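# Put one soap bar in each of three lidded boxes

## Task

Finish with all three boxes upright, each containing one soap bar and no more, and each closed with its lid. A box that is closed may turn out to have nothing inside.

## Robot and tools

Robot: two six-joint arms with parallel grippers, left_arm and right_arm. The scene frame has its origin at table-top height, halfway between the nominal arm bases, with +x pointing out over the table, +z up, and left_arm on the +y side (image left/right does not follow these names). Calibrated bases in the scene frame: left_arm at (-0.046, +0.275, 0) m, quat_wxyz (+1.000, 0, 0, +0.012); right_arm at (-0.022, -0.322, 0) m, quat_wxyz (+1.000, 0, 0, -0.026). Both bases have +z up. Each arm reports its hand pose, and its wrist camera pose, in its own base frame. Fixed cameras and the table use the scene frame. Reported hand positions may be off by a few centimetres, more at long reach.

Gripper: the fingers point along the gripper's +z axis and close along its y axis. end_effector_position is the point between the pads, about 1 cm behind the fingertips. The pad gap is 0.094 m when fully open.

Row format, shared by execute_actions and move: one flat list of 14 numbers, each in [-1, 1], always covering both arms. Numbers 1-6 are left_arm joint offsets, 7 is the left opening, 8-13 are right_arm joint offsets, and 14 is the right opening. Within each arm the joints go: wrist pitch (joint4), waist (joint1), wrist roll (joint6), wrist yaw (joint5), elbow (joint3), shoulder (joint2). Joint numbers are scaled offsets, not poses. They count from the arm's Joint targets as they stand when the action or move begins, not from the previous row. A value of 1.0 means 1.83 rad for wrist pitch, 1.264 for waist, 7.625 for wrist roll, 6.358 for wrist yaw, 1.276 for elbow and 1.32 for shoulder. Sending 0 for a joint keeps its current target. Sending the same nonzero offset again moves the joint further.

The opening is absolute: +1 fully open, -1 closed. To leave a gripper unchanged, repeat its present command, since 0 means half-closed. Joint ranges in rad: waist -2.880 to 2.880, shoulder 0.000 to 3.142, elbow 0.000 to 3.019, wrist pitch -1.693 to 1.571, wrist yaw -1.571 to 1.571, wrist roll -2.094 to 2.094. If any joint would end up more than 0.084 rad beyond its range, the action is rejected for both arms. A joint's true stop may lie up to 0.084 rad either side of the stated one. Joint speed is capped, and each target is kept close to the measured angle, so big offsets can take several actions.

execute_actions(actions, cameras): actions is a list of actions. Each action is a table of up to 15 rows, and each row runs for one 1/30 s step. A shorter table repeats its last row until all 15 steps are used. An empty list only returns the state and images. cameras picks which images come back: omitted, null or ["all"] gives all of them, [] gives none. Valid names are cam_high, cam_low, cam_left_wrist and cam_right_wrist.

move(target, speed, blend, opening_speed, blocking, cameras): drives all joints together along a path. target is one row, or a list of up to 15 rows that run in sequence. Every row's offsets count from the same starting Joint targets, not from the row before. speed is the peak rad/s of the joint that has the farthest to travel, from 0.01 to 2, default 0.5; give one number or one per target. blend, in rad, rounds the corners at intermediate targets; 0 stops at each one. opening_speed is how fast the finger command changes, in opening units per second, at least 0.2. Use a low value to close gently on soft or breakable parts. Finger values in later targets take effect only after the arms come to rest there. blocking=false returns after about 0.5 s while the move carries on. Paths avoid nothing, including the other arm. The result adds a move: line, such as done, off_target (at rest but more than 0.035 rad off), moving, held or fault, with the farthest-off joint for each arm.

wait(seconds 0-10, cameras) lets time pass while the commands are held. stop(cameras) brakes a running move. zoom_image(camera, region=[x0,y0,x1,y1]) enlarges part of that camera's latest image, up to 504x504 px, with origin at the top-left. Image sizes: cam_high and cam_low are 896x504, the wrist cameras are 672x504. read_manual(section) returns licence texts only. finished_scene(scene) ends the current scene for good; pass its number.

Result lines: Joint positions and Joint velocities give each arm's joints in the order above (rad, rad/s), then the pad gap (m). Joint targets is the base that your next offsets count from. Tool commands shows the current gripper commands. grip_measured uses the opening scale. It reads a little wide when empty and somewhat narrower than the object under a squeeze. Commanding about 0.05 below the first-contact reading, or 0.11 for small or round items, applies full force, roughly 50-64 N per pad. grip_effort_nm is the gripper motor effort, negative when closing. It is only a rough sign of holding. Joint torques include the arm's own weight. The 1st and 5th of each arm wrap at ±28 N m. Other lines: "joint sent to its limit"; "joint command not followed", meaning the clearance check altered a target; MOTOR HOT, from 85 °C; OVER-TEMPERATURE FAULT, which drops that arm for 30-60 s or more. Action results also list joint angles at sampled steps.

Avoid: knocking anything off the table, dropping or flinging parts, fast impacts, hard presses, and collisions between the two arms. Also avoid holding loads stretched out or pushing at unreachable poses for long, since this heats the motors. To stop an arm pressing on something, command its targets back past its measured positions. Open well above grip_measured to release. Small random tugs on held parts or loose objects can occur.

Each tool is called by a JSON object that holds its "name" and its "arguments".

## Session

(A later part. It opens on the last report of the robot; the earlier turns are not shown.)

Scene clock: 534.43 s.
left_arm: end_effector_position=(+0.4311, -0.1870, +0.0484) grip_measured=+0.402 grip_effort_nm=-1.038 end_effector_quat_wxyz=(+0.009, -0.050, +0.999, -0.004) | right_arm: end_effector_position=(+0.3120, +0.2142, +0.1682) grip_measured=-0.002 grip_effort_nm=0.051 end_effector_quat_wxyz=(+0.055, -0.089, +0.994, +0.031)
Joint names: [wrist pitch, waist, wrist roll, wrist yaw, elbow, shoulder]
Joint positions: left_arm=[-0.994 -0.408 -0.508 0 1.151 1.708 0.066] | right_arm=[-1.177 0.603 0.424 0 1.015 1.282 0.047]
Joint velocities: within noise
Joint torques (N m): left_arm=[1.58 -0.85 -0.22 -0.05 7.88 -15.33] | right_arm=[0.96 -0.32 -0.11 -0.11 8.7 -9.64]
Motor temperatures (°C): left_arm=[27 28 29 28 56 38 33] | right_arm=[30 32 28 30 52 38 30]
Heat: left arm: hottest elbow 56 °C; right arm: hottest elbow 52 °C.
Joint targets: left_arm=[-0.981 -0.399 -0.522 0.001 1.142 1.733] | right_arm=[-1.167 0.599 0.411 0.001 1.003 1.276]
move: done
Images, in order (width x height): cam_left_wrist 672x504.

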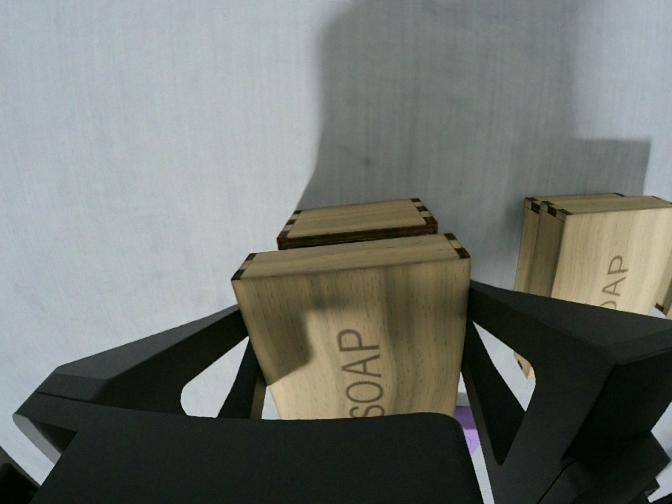

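{"name": "move", "arguments": {"target": [[-0.0716,0.002,0,0,0.1,-0.05,0.3,0,0,0,0,0,0,0],[-0.002,0.002,0,0,0.0099,0.0067,0.3,0,0,0,0,0,0,0]], "speed": [0.2,0.12], "blend": 0.01, "cameras": ["cam_left_wrist"]}}

{"name": "zoom_image", "arguments": {"camera": "cam_left_wrist", "region": [220, 170, 500, 300]}}

Scene clock: 573.80 s.
left_arm: end_effector_position=(+0.4346, -0.1879, +0.0475) grip_measured=+0.402 grip_effort_nm=-1.033 end_effector_quat_wxyz=(+0.008, -0.050, +0.999, -0.004) | right_arm: end_effector_position=(+0.3120, +0.2142, +0.1682) grip_measured=-0.002 grip_effort_nm=0.042 end_effector_quat_wxyz=(+0.055, -0.089, +0.994, +0.031)
Joint names: [wrist pitch, waist, wrist roll, wrist yaw, elbow, shoulder]
Joint positions: left_arm=[-0.997 -0.407 -0.508 0 1.163 1.719 0.066] | right_arm=[-1.177 0.603 0.424 0 1.015 1.282 0.047]
Joint velocities: within noise
Joint torques (N m): left_arm=[1.68 -0.73 -0.22 -0.05 7.97 -15.68] | right_arm=[0.95 -0.26 -0.11 -0.11 8.7 -9.64]
Motor temperatures (°C): left_arm=[27 28 29 28 53 37 34] | right_arm=[30 32 28 30 49 35 30]
Heat: left arm: hottest elbow 53 °C; right arm: hottest elbow 49 °C.
Joint targets: left_arm=[-0.985 -0.396 -0.522 0.001 1.155 1.741] | right_arm=[-1.167 0.599 0.411 0.001 1.003 1.276]
move: done
Images, in order (width x height): cam_left_wrist 672x504.

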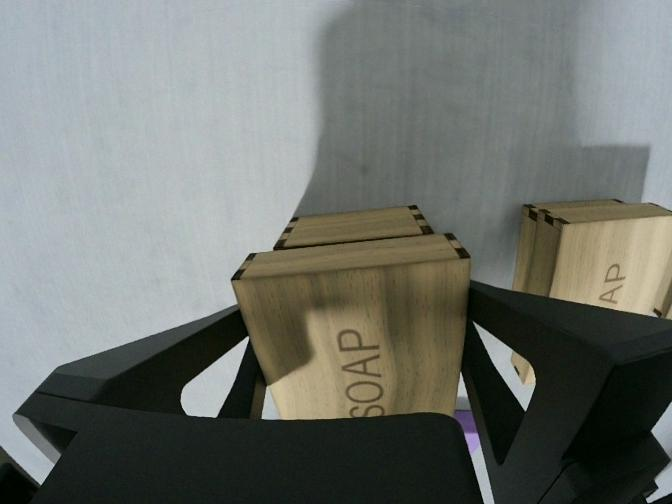

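Scaled by 1.800 from the camera's 672x504 image, which has a finer 960x720 frame.

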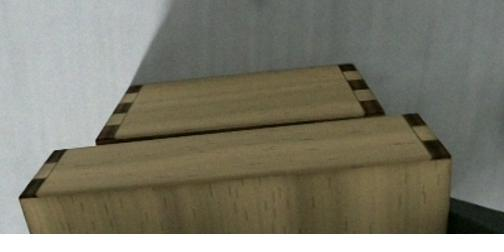

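{"name": "move", "arguments": {"target": [0.047,0,0,0,-0.0274,0.0447,0.3,0,0,0,0,0,0,0], "speed": 0.04, "cameras": ["cam_left_wrist"]}}

{"name": "zoom_image", "arguments": {"camera": "cam_left_wrist", "region": [220, 170, 500, 300]}}

Scene clock: 586.00 s.
left_arm: end_effector_position=(+0.4365, -0.1888, +0.0217) grip_measured=+0.402 grip_effort_nm=-1.043 end_effector_quat_wxyz=(+0.011, -0.050, +0.999, -0.005) | right_arm: end_effector_position=(+0.3120, +0.2142, +0.1682) grip_measured=-0.002 grip_effort_nm=0.051 end_effector_quat_wxyz=(+0.055, -0.089, +0.994, +0.031)
Joint names: [wrist pitch, waist, wrist roll, wrist yaw, elbow, shoulder]
Joint positions: left_arm=[-0.925 -0.407 -0.508 0 1.137 1.758 0.066] | right_arm=[-1.177 0.603 0.424 0 1.015 1.282 0.047]
Joint velocities: within noise
Joint torques (N m): left_arm=[2.32 -0.73 -0.21 -0.05 6.82 -14.21] | right_arm=[0.96 -0.32 -0.11 -0.11 8.7 -9.58]
Motor temperatures (°C): left_arm=[27 28 29 28 52 36 34] | right_arm=[30 32 28 30 49 34 30]
Heat: left arm: hottest elbow 52 °C; right arm: hottest elbow 49 °C.
Joint targets: left_arm=[-0.899 -0.396 -0.522 0.001 1.120 1.800] | right_arm=[-1.167 0.599 0.411 0.001 1.003 1.276]
move: off_target (left_arm); left_arm: the shoulder is farthest, 0.042 rad from its target
Images, in order (width x height): cam_left_wrist 672x504.

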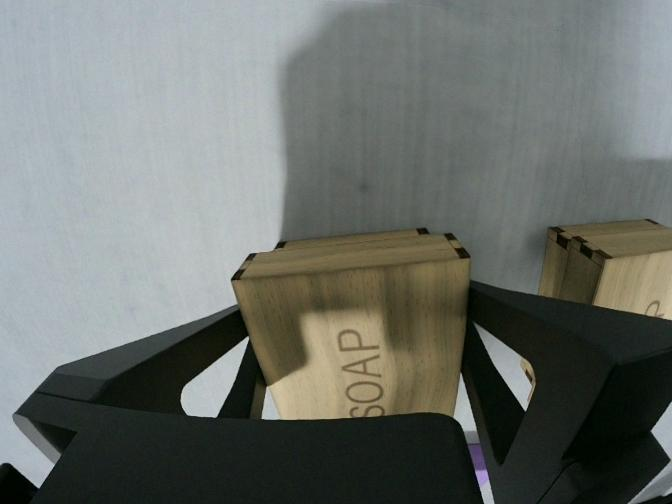

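Scaled by 1.800 from the camera's 672x504 image, which has a finer 960x720 frame.

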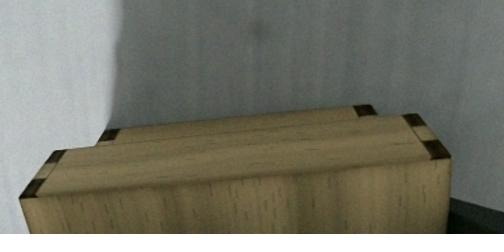

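{"name": "move", "arguments": {"target": [[-0.009,0,0,0,0.008,-0.0242,0.3,0,-0.2,0,0,0,0,0]], "speed": 0.4, "cameras": []}}

{"name": "move", "arguments": {"target": [[0,0,0,0,0,0,1,0,-0.2,0,0,0,0,0]], "opening_speed": 0.6, "speed": 0.5, "cameras": []}}

{"name": "move", "arguments": {"target": [[-0.013,0,0,0,0.055,-0.032,1,0,0,0,0,0,0,0],[-0.112,0,0,0,0.11,-0.074,1,0,0,0,0,0,0,0],[-0.202,0,0,0,0.204,-0.137,1,0,0,0,0,0,0,0],[-0.2585,-0.1416,-0.0113,0,0.402,0.025,1,0,0,0,0,0,0,0]], "speed": [0.1,0.2,0.4,0.5], "blend": 0.01, "cameras": ["cam_left_wrist","cam_low"]}}

{"name": "zoom_image", "arguments": {"camera": "cam_left_wrist", "region": [200, 100, 500, 325]}}

Scene clock: 621.97 s.
left_arm: end_effector_position=(+0.4364, -0.1887, +0.0216) grip_measured=+0.402 grip_effort_nm=-1.038 end_effector_quat_wxyz=(+0.011, -0.050, +0.999, -0.005) | right_arm: end_effector_position=(+0.3558, +0.1289, +0.1682) grip_measured=-0.002 grip_effort_nm=0.051 end_effector_quat_wxyz=(+0.059, +0.037, +0.997, +0.024)
Joint names: [wrist pitch, waist, wrist roll, wrist yaw, elbow, shoulder]
Joint positions: left_arm=[-0.925 -0.407 -0.508 0 1.136 1.758 0.066] | right_arm=[-1.177 0.349 0.424 0 1.015 1.282 0.047]
Joint velocities: within noise
Joint torques (N m): left_arm=[1.54 -0.67 -0.22 -0.05 7.75 -17.08] | right_arm=[0.96 -0.21 -0.11 -0.13 8.7 -9.58]
Motor temperatures (°C): left_arm=[27 28 29 28 48 37 34] | right_arm=[30 32 28 30 48 33 30]
Heat: left arm: hottest elbow 48 °C; right arm: hottest elbow 48 °C.
Joint targets: left_arm=[-0.915 -0.396 -0.522 0.001 1.130 1.768] | right_arm=[-1.167 0.346 0.411 0.001 1.003 1.276]
move: done
No camera images: "cameras" was empty.

Scene clock: 623.50 s.
left_arm: end_effector_position=(+0.4362, -0.1887, +0.0214) grip_measured=+0.997 grip_effort_nm=0.129 end_effector_quat_wxyz=(+0.011, -0.050, +0.999, -0.005) | right_arm: end_effector_position=(+0.3767, +0.0360, +0.1682) grip_measured=-0.002 grip_effort_nm=0.051 end_effector_quat_wxyz=(+0.061, +0.162, +0.985, +0.016)
Joint names: [wrist pitch, waist, wrist roll, wrist yaw, elbow, shoulder]
Joint positions: left_arm=[-0.925 -0.407 -0.508 0 1.136 1.758 0.094] | right_arm=[-1.177 0.096 0.423 0 1.015 1.282 0.047]
Joint velocities: within noise
Joint torques (N m): left_arm=[1.52 -0.73 -0.21 -0.04 7.79 -17.08] | right_arm=[0.95 -0.21 -0.11 -0.11 8.69 -9.58]
Motor temperatures (°C): left_arm=[27 28 29 28 48 37 33] | right_arm=[30 32 28 30 48 33 30]
Heat: left arm: hottest elbow 48 °C; right arm: hottest elbow 48 °C.
Joint targets: left_arm=[-0.915 -0.396 -0.522 0.001 1.130 1.768] | right_arm=[-1.167 0.093 0.411 0.001 1.003 1.276]
move: done
No camera images: "cameras" was empty.

Scene clock: 626.80 s.
left_arm: end_effector_position=(+0.4543, -0.2982, +0.1672) grip_measured=+0.997 grip_effort_nm=0.129 end_effector_quat_wxyz=(+0.000, -0.006, +1.000, +0.000) | right_arm: end_effector_position=(+0.3767, +0.0360, +0.1682) grip_measured=-0.002 grip_effort_nm=0.056 end_effector_quat_wxyz=(+0.061, +0.162, +0.985, +0.016)
Joint names: [wrist pitch, waist, wrist roll, wrist yaw, elbow, shoulder]
Joint positions: left_arm=[-1.377 -0.58 -0.593 0 1.591 1.784 0.094] | right_arm=[-1.177 0.096 0.423 0 1.015 1.282 0.047]
Joint velocities: within noise
Joint torques (N m): left_arm=[0.61 -1.2 -0.25 -0.05 14.72 -18.9] | right_arm=[0.95 -0.21 -0.11 -0.11 8.7 -9.64]
Motor temperatures (°C): left_arm=[27 28 29 28 48 37 33] | right_arm=[30 32 28 30 48 33 30]
Heat: left arm: hottest elbow 48 °C; right arm: hottest elbow 48 °C.
Joint targets: left_arm=[-1.388 -0.575 -0.608 0.001 1.643 1.801] | right_arm=[-1.167 0.093 0.411 0.001 1.003 1.276]
move: off_target (left_arm); left_arm: the elbow is farthest, 0.052 rad from its target
Images, in order (width x height): cam_low 896x504, cam_left_wrist 672x504.

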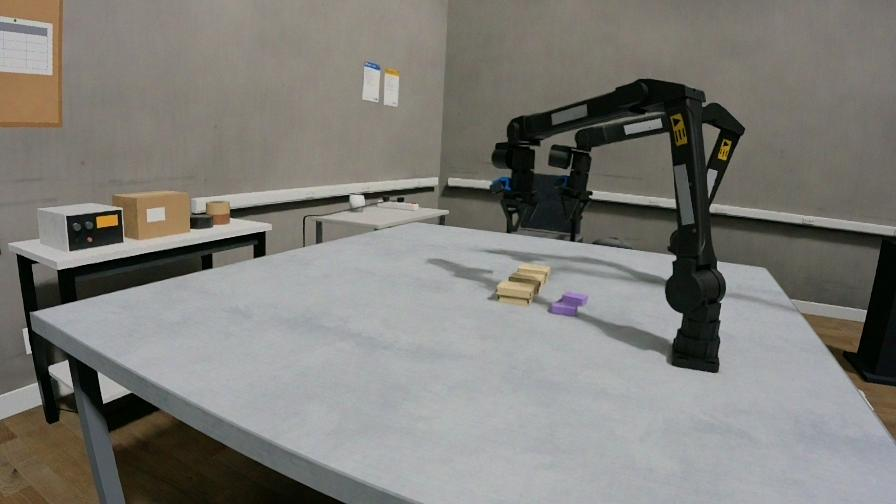

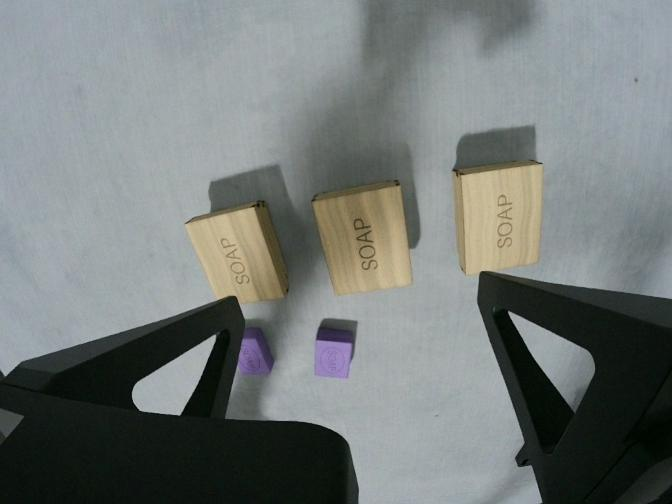

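Scaled by 1.680 from the camera's 672x504 image, which has a finer 960x720 frame.

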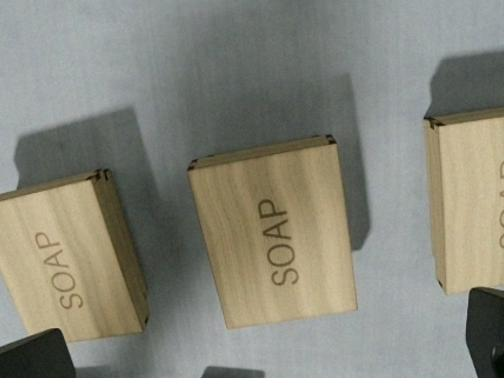

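{"name": "move", "arguments": {"target": [[0.1523,-0.0322,-0.0117,0,-0.2084,0.0285,1,0,0,0,0,0,0,0],[0.2031,-0.0322,-0.0117,0,-0.2415,0.067,1,0,0,0,0,0,0,0]], "speed": [0.35,0.15], "blend": 0.01, "cameras": ["cam_left_wrist"]}}

{"name": "zoom_image", "arguments": {"camera": "cam_left_wrist", "region": [200, 200, 500, 425]}}

Scene clock: 651.37 s.
left_arm: end_effector_position=(+0.4378, -0.3042, +0.0384) grip_measured=+0.997 grip_effort_nm=0.134 end_effector_quat_wxyz=(+0.009, -0.038, +0.999, -0.007) | right_arm: end_effector_position=(+0.3767, +0.0360, +0.1682) grip_measured=-0.002 grip_effort_nm=0.051 end_effector_quat_wxyz=(+0.061, +0.162, +0.985, +0.016)
Joint names: [wrist pitch, waist, wrist roll, wrist yaw, elbow, shoulder]
Joint positions: left_arm=[-1.029 -0.606 -0.683 0 1.344 1.863 0.094] | right_arm=[-1.177 0.096 0.423 0 1.015 1.282 0.047]
Joint velocities: within noise
Joint torques (N m): left_arm=[1.68 -2.26 -0.22 -0.06 8.08 -18.55] | right_arm=[0.98 -0.21 -0.11 -0.11 8.7 -9.58]
Motor temperatures (°C): left_arm=[27 28 29 28 50 36 32] | right_arm=[30 32 28 30 48 33 30]
Heat: left arm: hottest elbow 50 °C; right arm: hottest elbow 48 °C.
Joint targets: left_arm=[-1.017 -0.615 -0.697 0.001 1.335 1.890] | right_arm=[-1.167 0.093 0.411 0.001 1.003 1.276]
move: done
Images, in order (width x height): cam_left_wrist 672x504.

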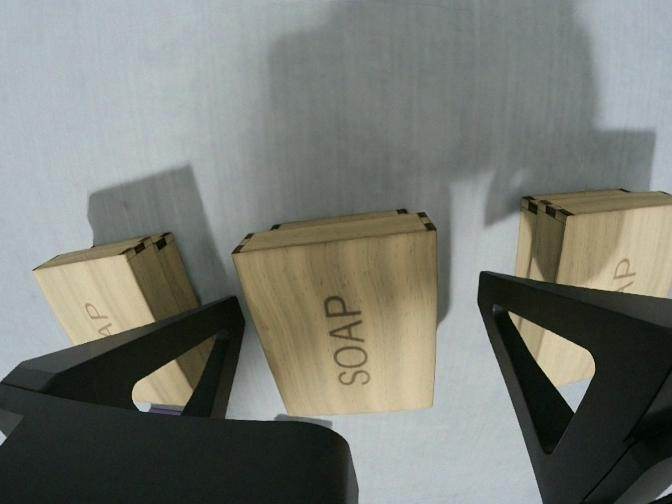

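Scaled by 1.680 from the camera's 672x504 image, which has a finer 960x720 frame.

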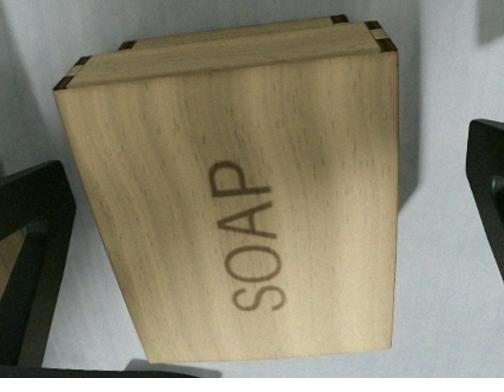

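{"name": "move", "arguments": {"target": [[0,0.0237,0,0,0,0,1,0,0,0,0,0,0,0],[0.0187,0.0237,0,0,-0.0102,0.0157,1,0,0,0,0,0,0,0]], "speed": [0.15,0.1], "cameras": ["cam_left_wrist"]}}

Scene clock: 665.63 s.
left_arm: end_effector_position=(+0.4416, -0.2998, +0.0241) grip_measured=+0.997 grip_effort_nm=0.139 end_effector_quat_wxyz=(+0.010, -0.044, +0.999, -0.007) | right_arm: end_effector_position=(+0.3767, +0.0360, +0.1682) grip_measured=-0.002 grip_effort_nm=0.046 end_effector_quat_wxyz=(+0.061, +0.162, +0.985, +0.016)
Joint names: [wrist pitch, waist, wrist roll, wrist yaw, elbow, shoulder]
Joint positions: left_arm=[-0.996 -0.596 -0.683 0 1.331 1.883 0.094] | right_arm=[-1.177 0.096 0.423 0 1.015 1.282 0.047]
Joint velocities: within noise
Joint torques (N m): left_arm=[1.84 -0.79 -0.22 -0.06 7.91 -17.85] | right_arm=[0.95 -0.21 -0.11 -0.11 8.7 -9.58]
Motor temperatures (°C): left_arm=[27 28 29 28 49 36 32] | right_arm=[30 32 28 30 48 33 30]
Heat: left arm: hottest elbow 49 °C; right arm: hottest elbow 48 °C.
Joint targets: left_arm=[-0.983 -0.586 -0.697 0.001 1.322 1.910] | right_arm=[-1.167 0.093 0.411 0.001 1.003 1.276]
move: done
Images, in order (width x height): cam_left_wrist 672x504.

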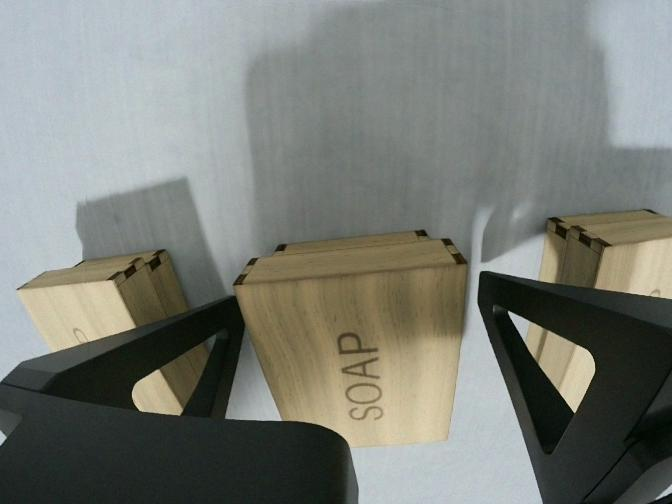

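{"name": "move", "arguments": {"target": [0,0,0,0,0,0,0.3,0,0,0,0,0,0,0], "opening_speed": 0.5, "cameras": ["cam_left_wrist"]}}

{"name": "move", "arguments": {"target": [[-0.013,0,0,0,0.055,-0.032,0.3,0,0,0,0,0,0,0],[-0.0484,0,0,0,0.0774,-0.0593,0.3,0,0,0,0,0,0,0],[-0.113,0,0,0,0.1282,-0.0999,0.3,0,0,0,0,0,0,0],[-0.1926,0,0,0,0.2069,-0.1341,0.3,0,0,0,0,0,0,0]], "speed": [0.06,0.08,0.2,0.3], "blend": 0.01, "cameras": ["cam_left_wrist"]}}

Scene clock: 687.30 s.
left_arm: end_effector_position=(+0.4417, -0.2999, +0.0241) grip_measured=+0.396 grip_effort_nm=-1.004 end_effector_quat_wxyz=(+0.010, -0.044, +0.999, -0.007) | right_arm: end_effector_position=(+0.3767, +0.0360, +0.1682) grip_measured=-0.002 grip_effort_nm=0.046 end_effector_quat_wxyz=(+0.061, +0.162, +0.985, +0.016)
Joint names: [wrist pitch, waist, wrist roll, wrist yaw, elbow, shoulder]
Joint positions: left_arm=[-0.995 -0.596 -0.683 0 1.331 1.883 0.066] | right_arm=[-1.177 0.096 0.423 0 1.015 1.282 0.047]
Joint velocities: within noise
Joint torques (N m): left_arm=[1.66 -0.85 -0.22 -0.06 7.88 -18.14] | right_arm=[0.96 -0.21 -0.11 -0.11 8.7 -9.64]
Motor temperatures (°C): left_arm=[27 28 29 28 49 36 32] | right_arm=[30 32 28 30 48 33 30]
Heat: left arm: hottest elbow 49 °C; right arm: hottest elbow 48 °C.
Joint targets: left_arm=[-0.982 -0.586 -0.697 0.001 1.322 1.910] | right_arm=[-1.167 0.093 0.411 0.001 1.003 1.276]
move: done
Images, in order (width x height): cam_left_wrist 672x504.

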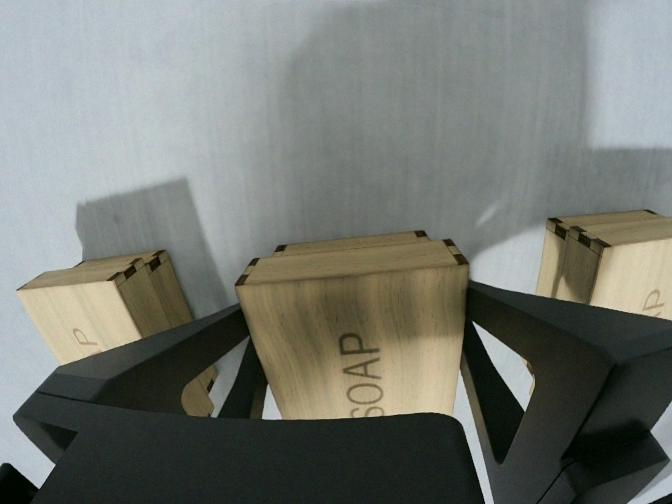

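Scene clock: 690.93 s.
left_arm: end_effector_position=(+0.4447, -0.3020, +0.1665) grip_measured=+0.395 grip_effort_nm=-1.043 end_effector_quat_wxyz=(+0.015, -0.044, +0.999, -0.011) | right_arm: end_effector_position=(+0.3767, +0.0360, +0.1682) grip_measured=-0.002 grip_effort_nm=0.046 end_effector_quat_wxyz=(+0.061, +0.162, +0.985, +0.016)
Joint names: [wrist pitch, waist, wrist roll, wrist yaw, elbow, shoulder]
Joint positions: left_arm=[-1.323 -0.596 -0.683 0 1.536 1.746 0.066] | right_arm=[-1.177 0.096 0.423 0 1.015 1.282 0.047]
Joint velocities: within noise
Joint torques (N m): left_arm=[0.75 -0.79 -0.22 -0.06 14.5 -20.54] | right_arm=[0.95 -0.21 -0.11 -0.11 8.72 -9.64]
Motor temperatures (°C): left_arm=[27 28 29 28 49 37 32] | right_arm=[30 32 28 30 48 33 30]
Heat: left arm: hottest elbow 49 °C; right arm: hottest elbow 48 °C.
Joint targets: left_arm=[-1.335 -0.586 -0.697 0.001 1.586 1.734] | right_arm=[-1.167 0.093 0.411 0.001 1.003 1.276]
move: off_target (left_arm); left_arm: the elbow is farthest, 0.050 rad from its target
Images, in order (width x height): cam_left_wrist 672x504.

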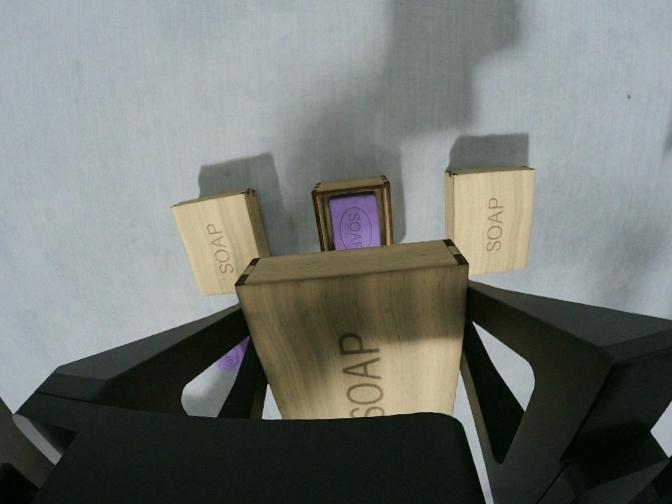

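{"name": "move", "arguments": {"target": [[0,0,0,0,-0.035,0,0.3,0,0,0,0,0,0,0],[0.0929,0,0,0,-0.1337,0.0655,0.3,0,0,0,0,0,0,0],[0.1575,0,0,0,-0.1845,0.106,0.3,0,0,0,0,0,0,0]], "speed": [0.15,0.25,0.15], "blend": 0.01, "cameras": ["cam_left_wrist"]}}

{"name": "zoom_image", "arguments": {"camera": "cam_left_wrist", "region": [220, 170, 500, 300]}}

Scene clock: 717.17 s.
left_arm: end_effector_position=(+0.4412, -0.2996, +0.0509) grip_measured=+0.395 grip_effort_nm=-1.038 end_effector_quat_wxyz=(+0.009, -0.044, +0.999, -0.006) | right_arm: end_effector_position=(+0.3767, +0.0360, +0.1682) grip_measured=-0.002 grip_effort_nm=0.046 end_effector_quat_wxyz=(+0.061, +0.162, +0.985, +0.016)
Joint names: [wrist pitch, waist, wrist roll, wrist yaw, elbow, shoulder]
Joint positions: left_arm=[-1.06 -0.596 -0.683 0 1.359 1.848 0.066] | right_arm=[-1.177 0.096 0.423 0 1.015 1.282 0.047]
Joint velocities: within noise
Joint torques (N m): left_arm=[1.69 -0.79 -0.22 -0.06 8.24 -18.14] | right_arm=[0.95 -0.26 -0.11 -0.12 8.7 -9.64]
Motor temperatures (°C): left_arm=[27 28 29 28 54 38 33] | right_arm=[30 32 28 30 48 33 30]
Heat: left arm: hottest elbow 54 °C; right arm: hottest elbow 48 °C.
Joint targets: left_arm=[-1.047 -0.586 -0.697 0.001 1.351 1.873] | right_arm=[-1.167 0.093 0.411 0.001 1.003 1.276]
move: done
Images, in order (width x height): cam_left_wrist 672x504.

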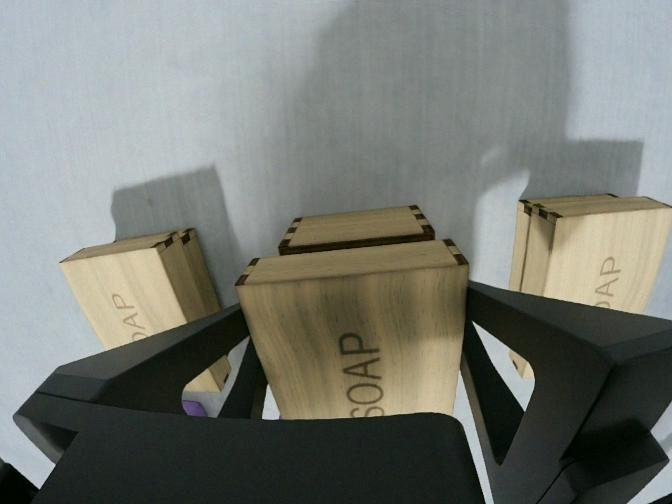

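Scaled by 1.800 from the camera's 672x504 image, which has a finer 960x720 frame.

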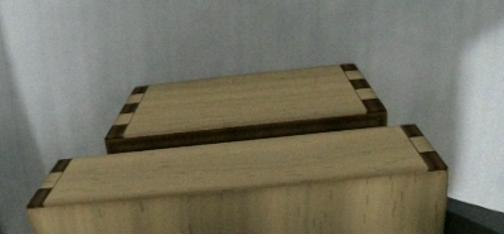

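{"name": "move", "arguments": {"target": [[-0.0646,0.001,0,0,0.1,-0.04,0.3,0,0,0,0,0,0,0],[-0.0015,0.001,0,0,0.0061,0.0039,0.3,0,0,0,0,0,0,0]], "speed": [0.2,0.12], "blend": 0.01, "cameras": ["cam_left_wrist"]}}

{"name": "zoom_image", "arguments": {"camera": "cam_left_wrist", "region": [220, 170, 500, 300]}}

Scene clock: 741.33 s.
left_arm: end_effector_position=(+0.4440, -0.3007, +0.0527) grip_measured=+0.395 grip_effort_nm=-1.033 end_effector_quat_wxyz=(+0.010, -0.044, +0.999, -0.008) | right_arm: end_effector_position=(+0.3767, +0.0360, +0.1682) grip_measured=-0.002 grip_effort_nm=0.046 end_effector_quat_wxyz=(+0.061, +0.162, +0.985, +0.016)
Joint names: [wrist pitch, waist, wrist roll, wrist yaw, elbow, shoulder]
Joint positions: left_arm=[-1.062 -0.595 -0.683 0 1.368 1.85 0.066] | right_arm=[-1.177 0.096 0.423 0 1.015 1.282 0.047]
Joint velocities: within noise
Joint torques (N m): left_arm=[1.55 -0.79 -0.22 -0.06 8.21 -17.96] | right_arm=[0.96 -0.21 -0.11 -0.11 8.7 -9.64]
Motor temperatures (°C): left_arm=[27 28 29 28 52 39 33] | right_arm=[30 32 28 30 48 32 30]
Heat: left arm: hottest elbow 52 °C; right arm: hottest elbow 48 °C.
Joint targets: left_arm=[-1.049 -0.584 -0.697 0.001 1.358 1.878] | right_arm=[-1.167 0.093 0.411 0.001 1.003 1.276]
move: done
Images, in order (width x height): cam_left_wrist 672x504.

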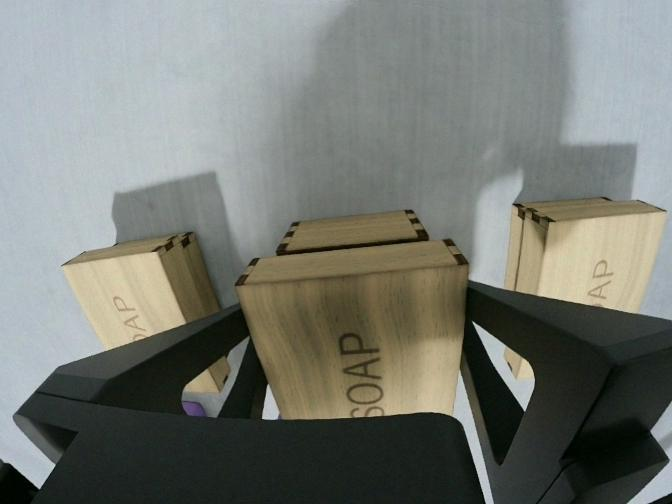

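Scaled by 1.800 from the camera's 672x504 image, which has a finer 960x720 frame.

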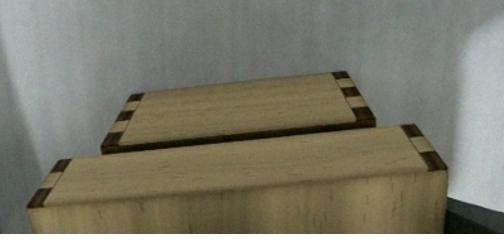

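{"name": "move", "arguments": {"target": [0.0437,0,0,0,-0.0266,0.0417,0.3,0,0,0,0,0,0,0], "speed": 0.04, "cameras": ["cam_left_wrist"]}}

{"name": "zoom_image", "arguments": {"camera": "cam_left_wrist", "region": [220, 170, 500, 300]}}

Scene clock: 753.87 s.
left_arm: end_effector_position=(+0.4451, -0.3015, +0.0234) grip_measured=+0.395 grip_effort_nm=-1.038 end_effector_quat_wxyz=(+0.011, -0.044, +0.999, -0.008) | right_arm: end_effector_position=(+0.3767, +0.0360, +0.1682) grip_measured=-0.002 grip_effort_nm=0.051 end_effector_quat_wxyz=(+0.061, +0.162, +0.985, +0.016)
Joint names: [wrist pitch, waist, wrist roll, wrist yaw, elbow, shoulder]
Joint positions: left_arm=[-0.994 -0.595 -0.683 0 1.341 1.89 0.066] | right_arm=[-1.177 0.096 0.423 0 1.015 1.282 0.047]
Joint velocities: within noise
Joint torques (N m): left_arm=[2.32 -0.79 -0.22 -0.06 7.31 -16.85] | right_arm=[0.96 -0.21 -0.11 -0.11 8.7 -9.58]
Motor temperatures (°C): left_arm=[27 28 29 28 50 38 33] | right_arm=[30 32 28 30 48 32 30]
Heat: left arm: hottest elbow 50 °C; right arm: hottest elbow 48 °C.
Joint targets: left_arm=[-0.970 -0.584 -0.697 0.001 1.324 1.934] | right_arm=[-1.167 0.093 0.411 0.001 1.003 1.276]
move: off_target (left_arm); left_arm: the shoulder is farthest, 0.043 rad from its target
Images, in order (width x height): cam_left_wrist 672x504.

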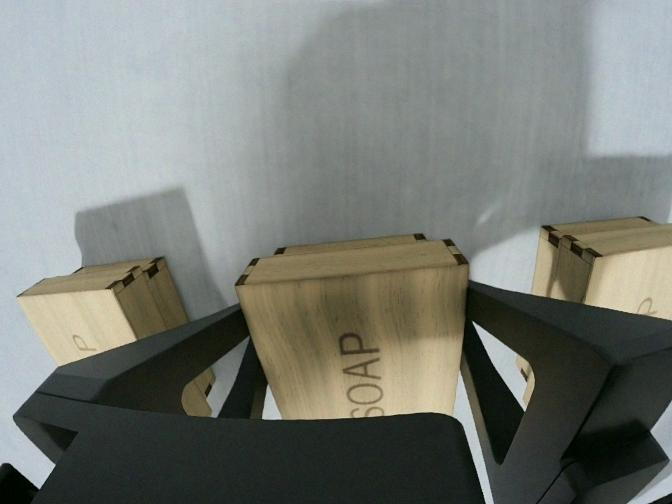

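Scaled by 1.800 from the camera's 672x504 image, which has a finer 960x720 frame.

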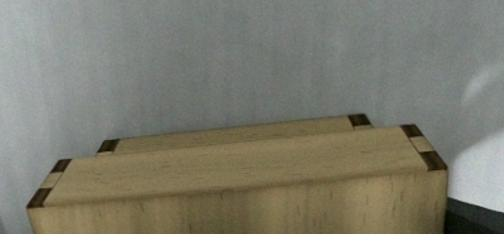

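{"name": "move", "arguments": {"target": [[-0.0077,0,0,0,0.0078,-0.0258,0.3,0,-0.3,0,0,0,0,0]], "speed": 0.5, "cameras": []}}

{"name": "move", "arguments": {"target": [[0,0,0,0,0,0,1,0,0,0,0,0,0,0]], "opening_speed": 0.6, "cameras": []}}

{"name": "move", "arguments": {"target": [[-0.013,0,0,0,0.055,-0.032,1,0,0,0,0,0,0,0],[-0.113,0,0,0,0.118,-0.09,1,0,0,0,0,0,0,0],[-0.19,0,0,0,0.195,-0.127,1,0,0,0,0,0,0,0],[-0.2541,-0.1266,-0.0239,0,0.3989,0.0295,1,0,0,0,0,0,0,0]], "speed": [0.1,0.2,0.4,0.5], "blend": 0.01, "cameras": ["cam_left_wrist","cam_low"]}}

{"name": "zoom_image", "arguments": {"camera": "cam_left_wrist", "region": [200, 100, 500, 325]}}

Scene clock: 789.30 s.
left_arm: end_effector_position=(+0.4452, -0.3016, +0.0234) grip_measured=+0.395 grip_effort_nm=-1.038 end_effector_quat_wxyz=(+0.011, -0.044, +0.999, -0.008) | right_arm: end_effector_position=(+0.3631, -0.1065, +0.1682) grip_measured=-0.002 grip_effort_nm=0.042 end_effector_quat_wxyz=(+0.063, +0.346, +0.936, +0.004)
Joint names: [wrist pitch, waist, wrist roll, wrist yaw, elbow, shoulder]
Joint positions: left_arm=[-0.994 -0.595 -0.683 0 1.341 1.89 0.066] | right_arm=[-1.177 -0.284 0.423 0 1.015 1.282 0.047]
Joint velocities: within noise
Joint torques (N m): left_arm=[1.57 -0.79 -0.22 -0.06 8.14 -19.96] | right_arm=[0.95 -0.15 -0.11 -0.14 8.7 -9.58]
Motor temperatures (°C): left_arm=[27 28 29 28 48 38 33] | right_arm=[30 32 28 30 48 32 30]
Heat: left arm: hottest elbow 48 °C; right arm: hottest elbow 48 °C.
Joint targets: left_arm=[-0.983 -0.584 -0.697 0.001 1.335 1.900] | right_arm=[-1.167 -0.286 0.411 0.000 1.003 1.276]
move: done
No camera images: "cameras" was empty.

Scene clock: 790.83 s.
left_arm: end_effector_position=(+0.4449, -0.3014, +0.0232) grip_measured=+0.997 grip_effort_nm=0.134 end_effector_quat_wxyz=(+0.011, -0.044, +0.999, -0.008) | right_arm: end_effector_position=(+0.3631, -0.1065, +0.1682) grip_measured=-0.002 grip_effort_nm=0.056 end_effector_quat_wxyz=(+0.063, +0.346, +0.936, +0.004)
Joint names: [wrist pitch, waist, wrist roll, wrist yaw, elbow, shoulder]
Joint positions: left_arm=[-0.994 -0.595 -0.683 0 1.34 1.89 0.094] | right_arm=[-1.177 -0.284 0.423 0 1.015 1.282 0.047]
Joint velocities: within noise
Joint torques (N m): left_arm=[1.57 -0.73 -0.21 -0.06 8.18 -19.96] | right_arm=[0.95 -0.15 -0.11 -0.14 8.7 -9.64]
Motor temperatures (°C): left_arm=[27 28 29 28 48 38 33] | right_arm=[30 32 28 30 48 32 30]
Heat: left arm: hottest elbow 48 °C; right arm: hottest elbow 48 °C.
Joint targets: left_arm=[-0.983 -0.584 -0.697 0.001 1.334 1.900] | right_arm=[-1.167 -0.286 0.411 0.000 1.003 1.276]
move: done
No camera images: "cameras" was empty.

Scene clock: 794.17 s.
left_arm: end_effector_position=(+0.4345, -0.4067, +0.1676) grip_measured=+0.997 grip_effort_nm=0.129 end_effector_quat_wxyz=(+0.001, -0.056, +0.998, -0.001) | right_arm: end_effector_position=(+0.3631, -0.1065, +0.1682) grip_measured=-0.002 grip_effort_nm=0.042 end_effector_quat_wxyz=(+0.063, +0.346, +0.936, +0.004)
Joint names: [wrist pitch, waist, wrist roll, wrist yaw, elbow, shoulder]
Joint positions: left_arm=[-1.437 -0.752 -0.864 0 1.791 1.921 0.094] | right_arm=[-1.177 -0.284 0.423 0 1.015 1.282 0.047]
Joint velocities: within noise
Joint torques (N m): left_arm=[0.61 -0.97 -0.21 -0.07 14.86 -21.6] | right_arm=[0.95 -0.15 -0.11 -0.13 8.7 -9.64]
Motor temperatures (°C): left_arm=[27 28 29 28 49 38 33] | right_arm=[30 32 28 30 48 32 30]
Heat: left arm: hottest elbow 49 °C; right arm: hottest elbow 48 °C.
Joint targets: left_arm=[-1.449 -0.744 -0.879 0.001 1.844 1.938] | right_arm=[-1.167 -0.286 0.411 0.000 1.003 1.276]
move: off_target (left_arm); left_arm: the elbow is farthest, 0.052 rad from its target
Images, in order (width x height): cam_low 896x504, cam_left_wrist 672x504.

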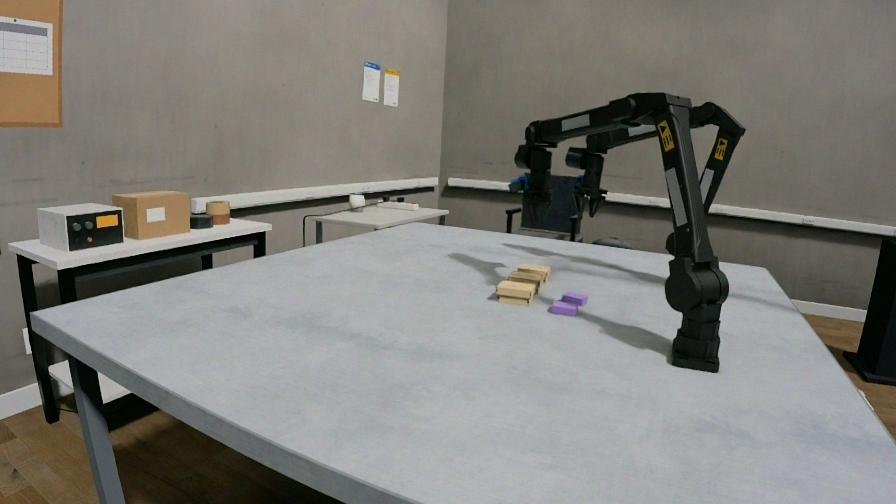

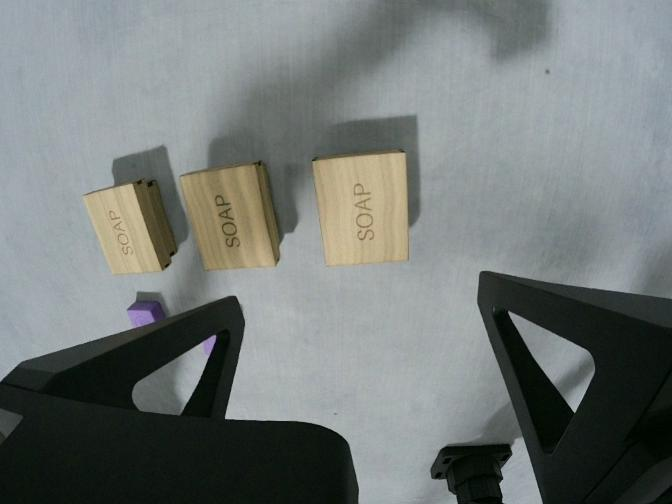

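Scaled by 1.680 from the camera's 672x504 image, which has a finer 960x720 frame.

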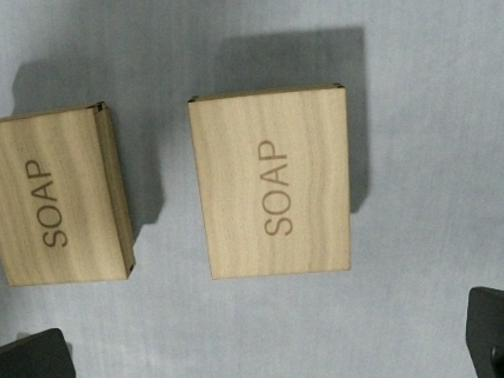

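{"name": "move", "arguments": {"target": [[0.1329,0.0047,0.0068,0,-0.154,0.0564,1,0,0,0,0,0,0,0],[0.1823,0.0047,0.0068,0,-0.1899,0.0903,1,0,0,0,0,0,0,0]], "speed": [0.35,0.15], "blend": 0.01, "cameras": ["cam_left_wrist"]}}

{"name": "zoom_image", "arguments": {"camera": "cam_left_wrist", "region": [200, 200, 500, 425]}}

Scene clock: 831.80 s.
left_arm: end_effector_position=(+0.4422, -0.4127, +0.0388) grip_measured=+0.997 grip_effort_nm=0.129 end_effector_quat_wxyz=(+0.008, -0.046, +0.999, -0.008) | right_arm: end_effector_position=(+0.3631, -0.1065, +0.1682) grip_measured=-0.002 grip_effort_nm=0.046 end_effector_quat_wxyz=(+0.063, +0.346, +0.936, +0.004)
Joint names: [wrist pitch, waist, wrist roll, wrist yaw, elbow, shoulder]
Joint positions: left_arm=[-1.128 -0.75 -0.842 0 1.609 2.029 0.094] | right_arm=[-1.177 -0.284 0.423 0 1.015 1.282 0.047]
Joint velocities: within noise
Joint torques (N m): left_arm=[1.65 -0.73 0.11 -0.07 8.53 -21.19] | right_arm=[0.96 -0.09 -0.11 -0.14 8.7 -9.58]
Motor temperatures (°C): left_arm=[27 28 29 28 55 39 31] | right_arm=[30 32 28 30 48 32 30]
Heat: left arm: hottest elbow 55 °C; right arm: hottest elbow 48 °C.
Joint targets: left_arm=[-1.115 -0.738 -0.827 0.001 1.601 2.058] | right_arm=[-1.167 -0.286 0.411 0.000 1.003 1.276]
move: done
Images, in order (width x height): cam_left_wrist 672x504.

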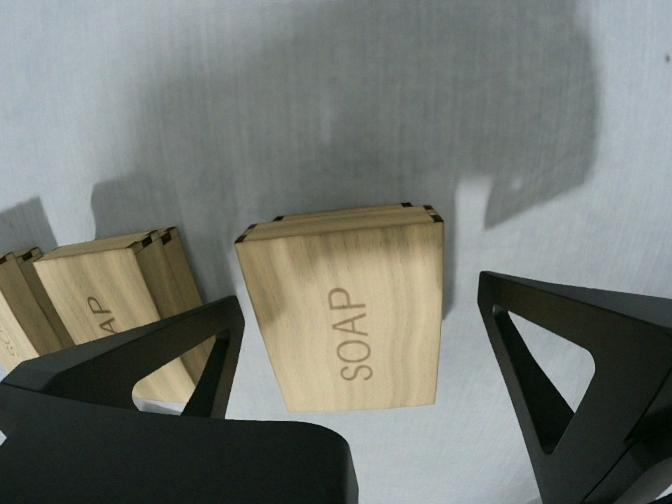

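Scaled by 1.680 from the camera's 672x504 image, which has a finer 960x720 frame.

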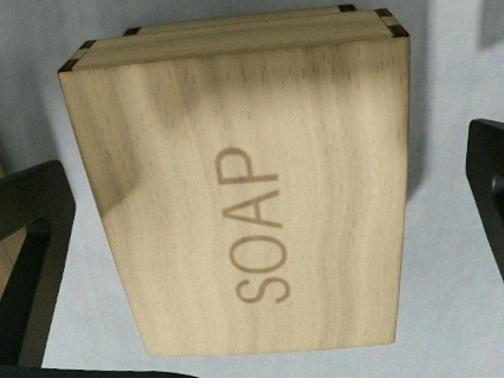

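{"name": "move", "arguments": {"target": [[0,0.0097,0,0,0,0,1,0,0,0,0,0,0,0],[0.0167,0.0097,0,0,-0.006,0.0164,1,0,0,0,0,0,0,0]], "speed": [0.15,0.1], "cameras": ["cam_left_wrist"]}}

Scene clock: 844.20 s.
left_arm: end_effector_position=(+0.4507, -0.4076, +0.0254) grip_measured=+0.997 grip_effort_nm=0.125 end_effector_quat_wxyz=(+0.010, -0.053, +0.998, -0.010) | right_arm: end_effector_position=(+0.3631, -0.1065, +0.1682) grip_measured=-0.002 grip_effort_nm=0.051 end_effector_quat_wxyz=(+0.063, +0.346, +0.936, +0.004)
Joint names: [wrist pitch, waist, wrist roll, wrist yaw, elbow, shoulder]
Joint positions: left_arm=[-1.097 -0.735 -0.841 0 1.603 2.048 0.094] | right_arm=[-1.177 -0.284 0.423 0 1.015 1.282 0.047]
Joint velocities: within noise
Joint torques (N m): left_arm=[1.66 -0.97 0.11 -0.07 8.34 -20.72] | right_arm=[0.96 -0.21 -0.11 -0.13 8.69 -9.58]
Motor temperatures (°C): left_arm=[27 28 29 28 54 40 31] | right_arm=[30 32 28 30 48 32 30]
Heat: left arm: hottest elbow 54 °C; right arm: hottest elbow 48 °C.
Joint targets: left_arm=[-1.085 -0.726 -0.827 0.001 1.593 2.079] | right_arm=[-1.167 -0.286 0.411 0.000 1.003 1.276]
move: done
Images, in order (width x height): cam_left_wrist 672x504.

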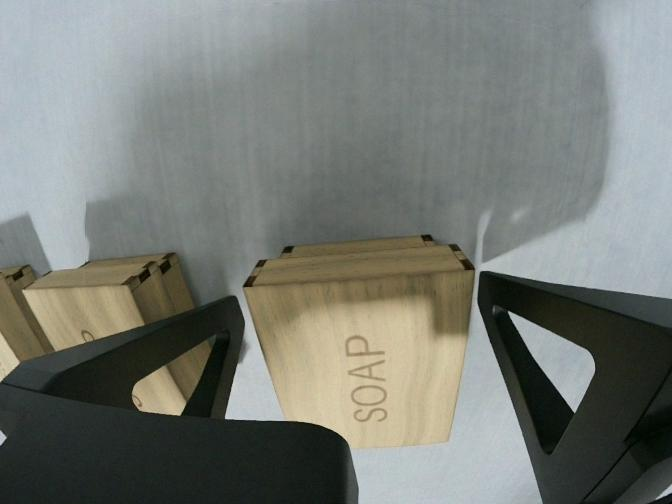

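{"name": "move", "arguments": {"target": [0,-0.0182,0,0,0,0,1,0,0,0,0,0,0,0], "speed": 0.1, "cameras": ["cam_left_wrist"]}}

Scene clock: 851.90 s.
left_arm: end_effector_position=(+0.4503, -0.4083, +0.0254) grip_measured=+0.997 grip_effort_nm=0.125 end_effector_quat_wxyz=(+0.010, -0.053, +0.999, -0.010) | right_arm: end_effector_position=(+0.3631, -0.1065, +0.1682) grip_measured=-0.002 grip_effort_nm=0.046 end_effector_quat_wxyz=(+0.063, +0.346, +0.936, +0.004)
Joint names: [wrist pitch, waist, wrist roll, wrist yaw, elbow, shoulder]
Joint positions: left_arm=[-1.097 -0.736 -0.841 0 1.603 2.048 0.094] | right_arm=[-1.177 -0.284 0.423 0 1.015 1.282 0.047]
Joint velocities: within noise
Joint torques (N m): left_arm=[1.63 -2.2 0.11 -0.07 8.36 -21.07] | right_arm=[0.98 -0.15 -0.11 -0.13 8.7 -9.64]
Motor temperatures (°C): left_arm=[27 28 29 28 52 41 31] | right_arm=[30 32 28 30 48 32 30]
Heat: left arm: hottest elbow 52 °C; right arm: hottest elbow 48 °C.
Joint targets: left_arm=[-1.084 -0.749 -0.827 0.001 1.593 2.079] | right_arm=[-1.167 -0.286 0.411 0.000 1.003 1.276]
move: done
Images, in order (width x height): cam_left_wrist 672x504.

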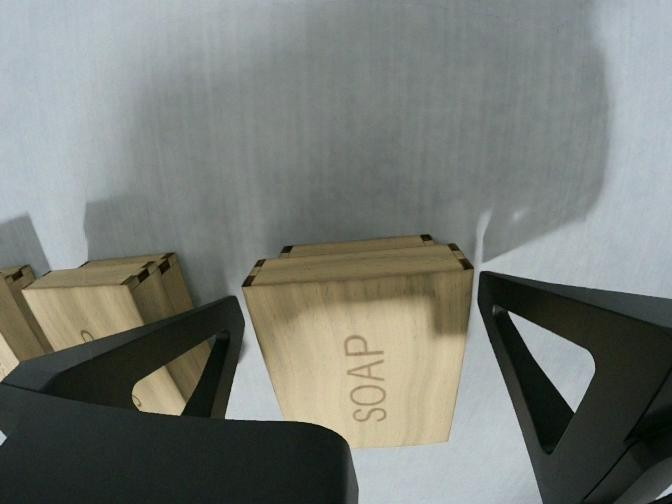

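{"name": "move", "arguments": {"target": [0,-0.0032,0,0,0,0,1,0,0,0,0,0,0,0], "speed": 0.1, "cameras": []}}

{"name": "move", "arguments": {"target": [0,0,0,0,0,0,0.3,0,0,0,0,0,0,0], "opening_speed": 0.4, "cameras": ["cam_left_wrist"]}}

Scene clock: 864.17 s.
left_arm: end_effector_position=(+0.4478, -0.4110, +0.0254) grip_measured=+0.997 grip_effort_nm=0.129 end_effector_quat_wxyz=(+0.010, -0.050, +0.999, -0.010) | right_arm: end_effector_position=(+0.3631, -0.1065, +0.1682) grip_measured=-0.002 grip_effort_nm=0.056 end_effector_quat_wxyz=(+0.063, +0.346, +0.936, +0.004)
Joint names: [wrist pitch, waist, wrist roll, wrist yaw, elbow, shoulder]
Joint positions: left_arm=[-1.097 -0.742 -0.841 0 1.603 2.048 0.094] | right_arm=[-1.177 -0.284 0.423 0 1.015 1.282 0.047]
Joint velocities: within noise
Joint torques (N m): left_arm=[1.65 -2.9 0.1 -0.07 8.36 -21.13] | right_arm=[0.96 -0.09 -0.11 -0.14 8.72 -9.64]
Motor temperatures (°C): left_arm=[27 28 29 28 51 41 31] | right_arm=[30 32 28 30 48 32 30]
Heat: left arm: hottest elbow 51 °C; right arm: hottest elbow 48 °C.
Joint targets: left_arm=[-1.084 -0.753 -0.827 0.001 1.593 2.079] | right_arm=[-1.167 -0.286 0.411 0.000 1.003 1.276]
move: done
No camera images: "cameras" was empty.

Scene clock: 866.13 s.
left_arm: end_effector_position=(+0.4478, -0.4110, +0.0254) grip_measured=+0.404 grip_effort_nm=-1.013 end_effector_quat_wxyz=(+0.010, -0.050, +0.999, -0.010) | right_arm: end_effector_position=(+0.3631, -0.1065, +0.1682) grip_measured=-0.002 grip_effort_nm=0.042 end_effector_quat_wxyz=(+0.063, +0.346, +0.936, +0.004)
Joint names: [wrist pitch, waist, wrist roll, wrist yaw, elbow, shoulder]
Joint positions: left_arm=[-1.097 -0.742 -0.841 0 1.603 2.048 0.066] | right_arm=[-1.177 -0.284 0.423 0 1.015 1.282 0.047]
Joint velocities: within noise
Joint torques (N m): left_arm=[1.63 -2.43 0.1 -0.07 8.38 -21.07] | right_arm=[0.96 -0.15 -0.11 -0.13 8.72 -9.64]
Motor temperatures (°C): left_arm=[27 28 29 28 50 41 31] | right_arm=[30 32 28 30 48 32 30]
Heat: left arm: hottest elbow 50 °C; right arm: hottest elbow 48 °C.
Joint targets: left_arm=[-1.084 -0.753 -0.828 0.001 1.593 2.079] | right_arm=[-1.167 -0.286 0.411 0.000 1.003 1.276]
move: done
Images, in order (width x height): cam_left_wrist 672x504.

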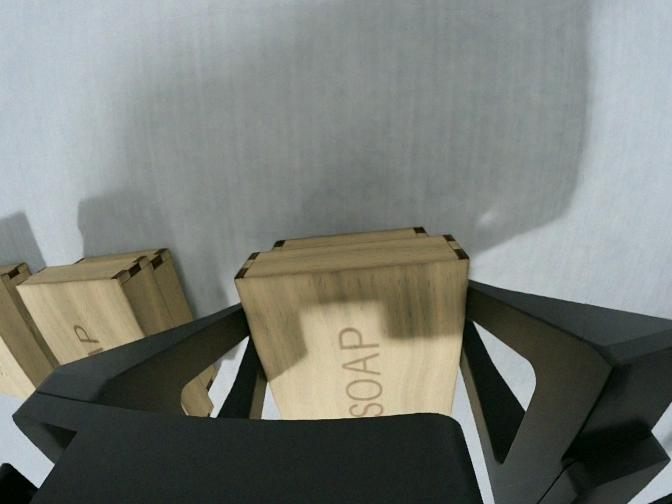

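{"name": "zoom_image", "arguments": {"camera": "cam_left_wrist", "region": [220, 170, 500, 300]}}

{"name": "move", "arguments": {"target": [[-0.013,0,0,0,0.052,-0.032,0.3,0,0,0,0,0,0,0],[-0.0418,0,0,0,0.073,-0.0516,0.3,0,0,0,0,0,0,0],[-0.1023,0,0,0,0.1254,-0.0849,0.3,0,0,0,0,0,0,0],[-0.1797,0,0,0,0.2108,-0.1097,0.3,0,0,0,0,0,0,0]], "speed": [0.06,0.08,0.2,0.3], "blend": 0.01, "cameras": ["cam_left_wrist"]}}

Scaled by 1.800 from the camera's 672x504 image, which has a finer 960x720 frame.

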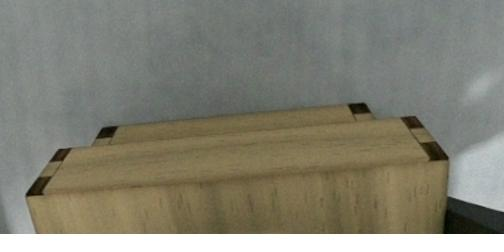

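Scene clock: 890.73 s.
left_arm: end_effector_position=(+0.4502, -0.4132, +0.1601) grip_measured=+0.403 grip_effort_nm=-1.038 end_effector_quat_wxyz=(+0.012, -0.049, +0.999, -0.012) | right_arm: end_effector_position=(+0.3631, -0.1065, +0.1682) grip_measured=-0.002 grip_effort_nm=0.046 end_effector_quat_wxyz=(+0.063, +0.346, +0.936, +0.004)
Joint names: [wrist pitch, waist, wrist roll, wrist yaw, elbow, shoulder]
Joint positions: left_arm=[-1.401 -0.742 -0.841 0 1.812 1.948 0.066] | right_arm=[-1.177 -0.284 0.423 0 1.015 1.282 0.047]
Joint velocities: within noise
Joint torques (N m): left_arm=[0.47 -2.43 0.1 -0.07 14.67 -23.59] | right_arm=[0.96 -0.09 -0.11 -0.13 8.69 -9.58]
Motor temperatures (°C): left_arm=[27 28 29 28 49 42 32] | right_arm=[29 32 28 30 48 32 30]
Heat: left arm: hottest elbow 49 °C; right arm: hottest elbow 48 °C.
Joint targets: left_arm=[-1.413 -0.753 -0.827 0.001 1.862 1.935] | right_arm=[-1.167 -0.286 0.411 0.000 1.003 1.276]
move: off_target (left_arm); left_arm: the elbow is farthest, 0.050 rad from its target
Images, in order (width x height): cam_left_wrist 672x504.

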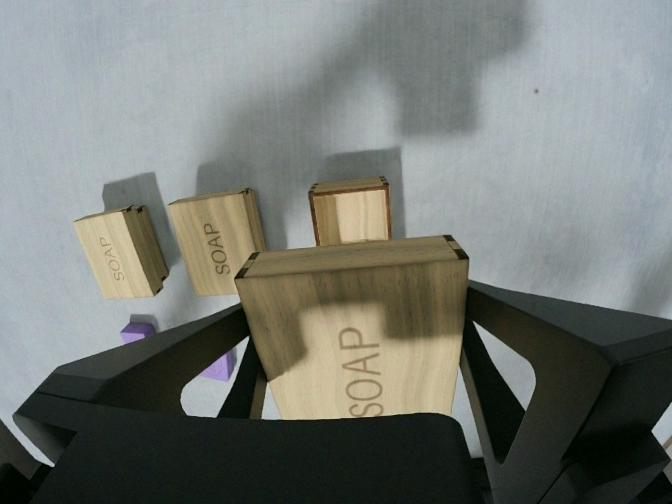

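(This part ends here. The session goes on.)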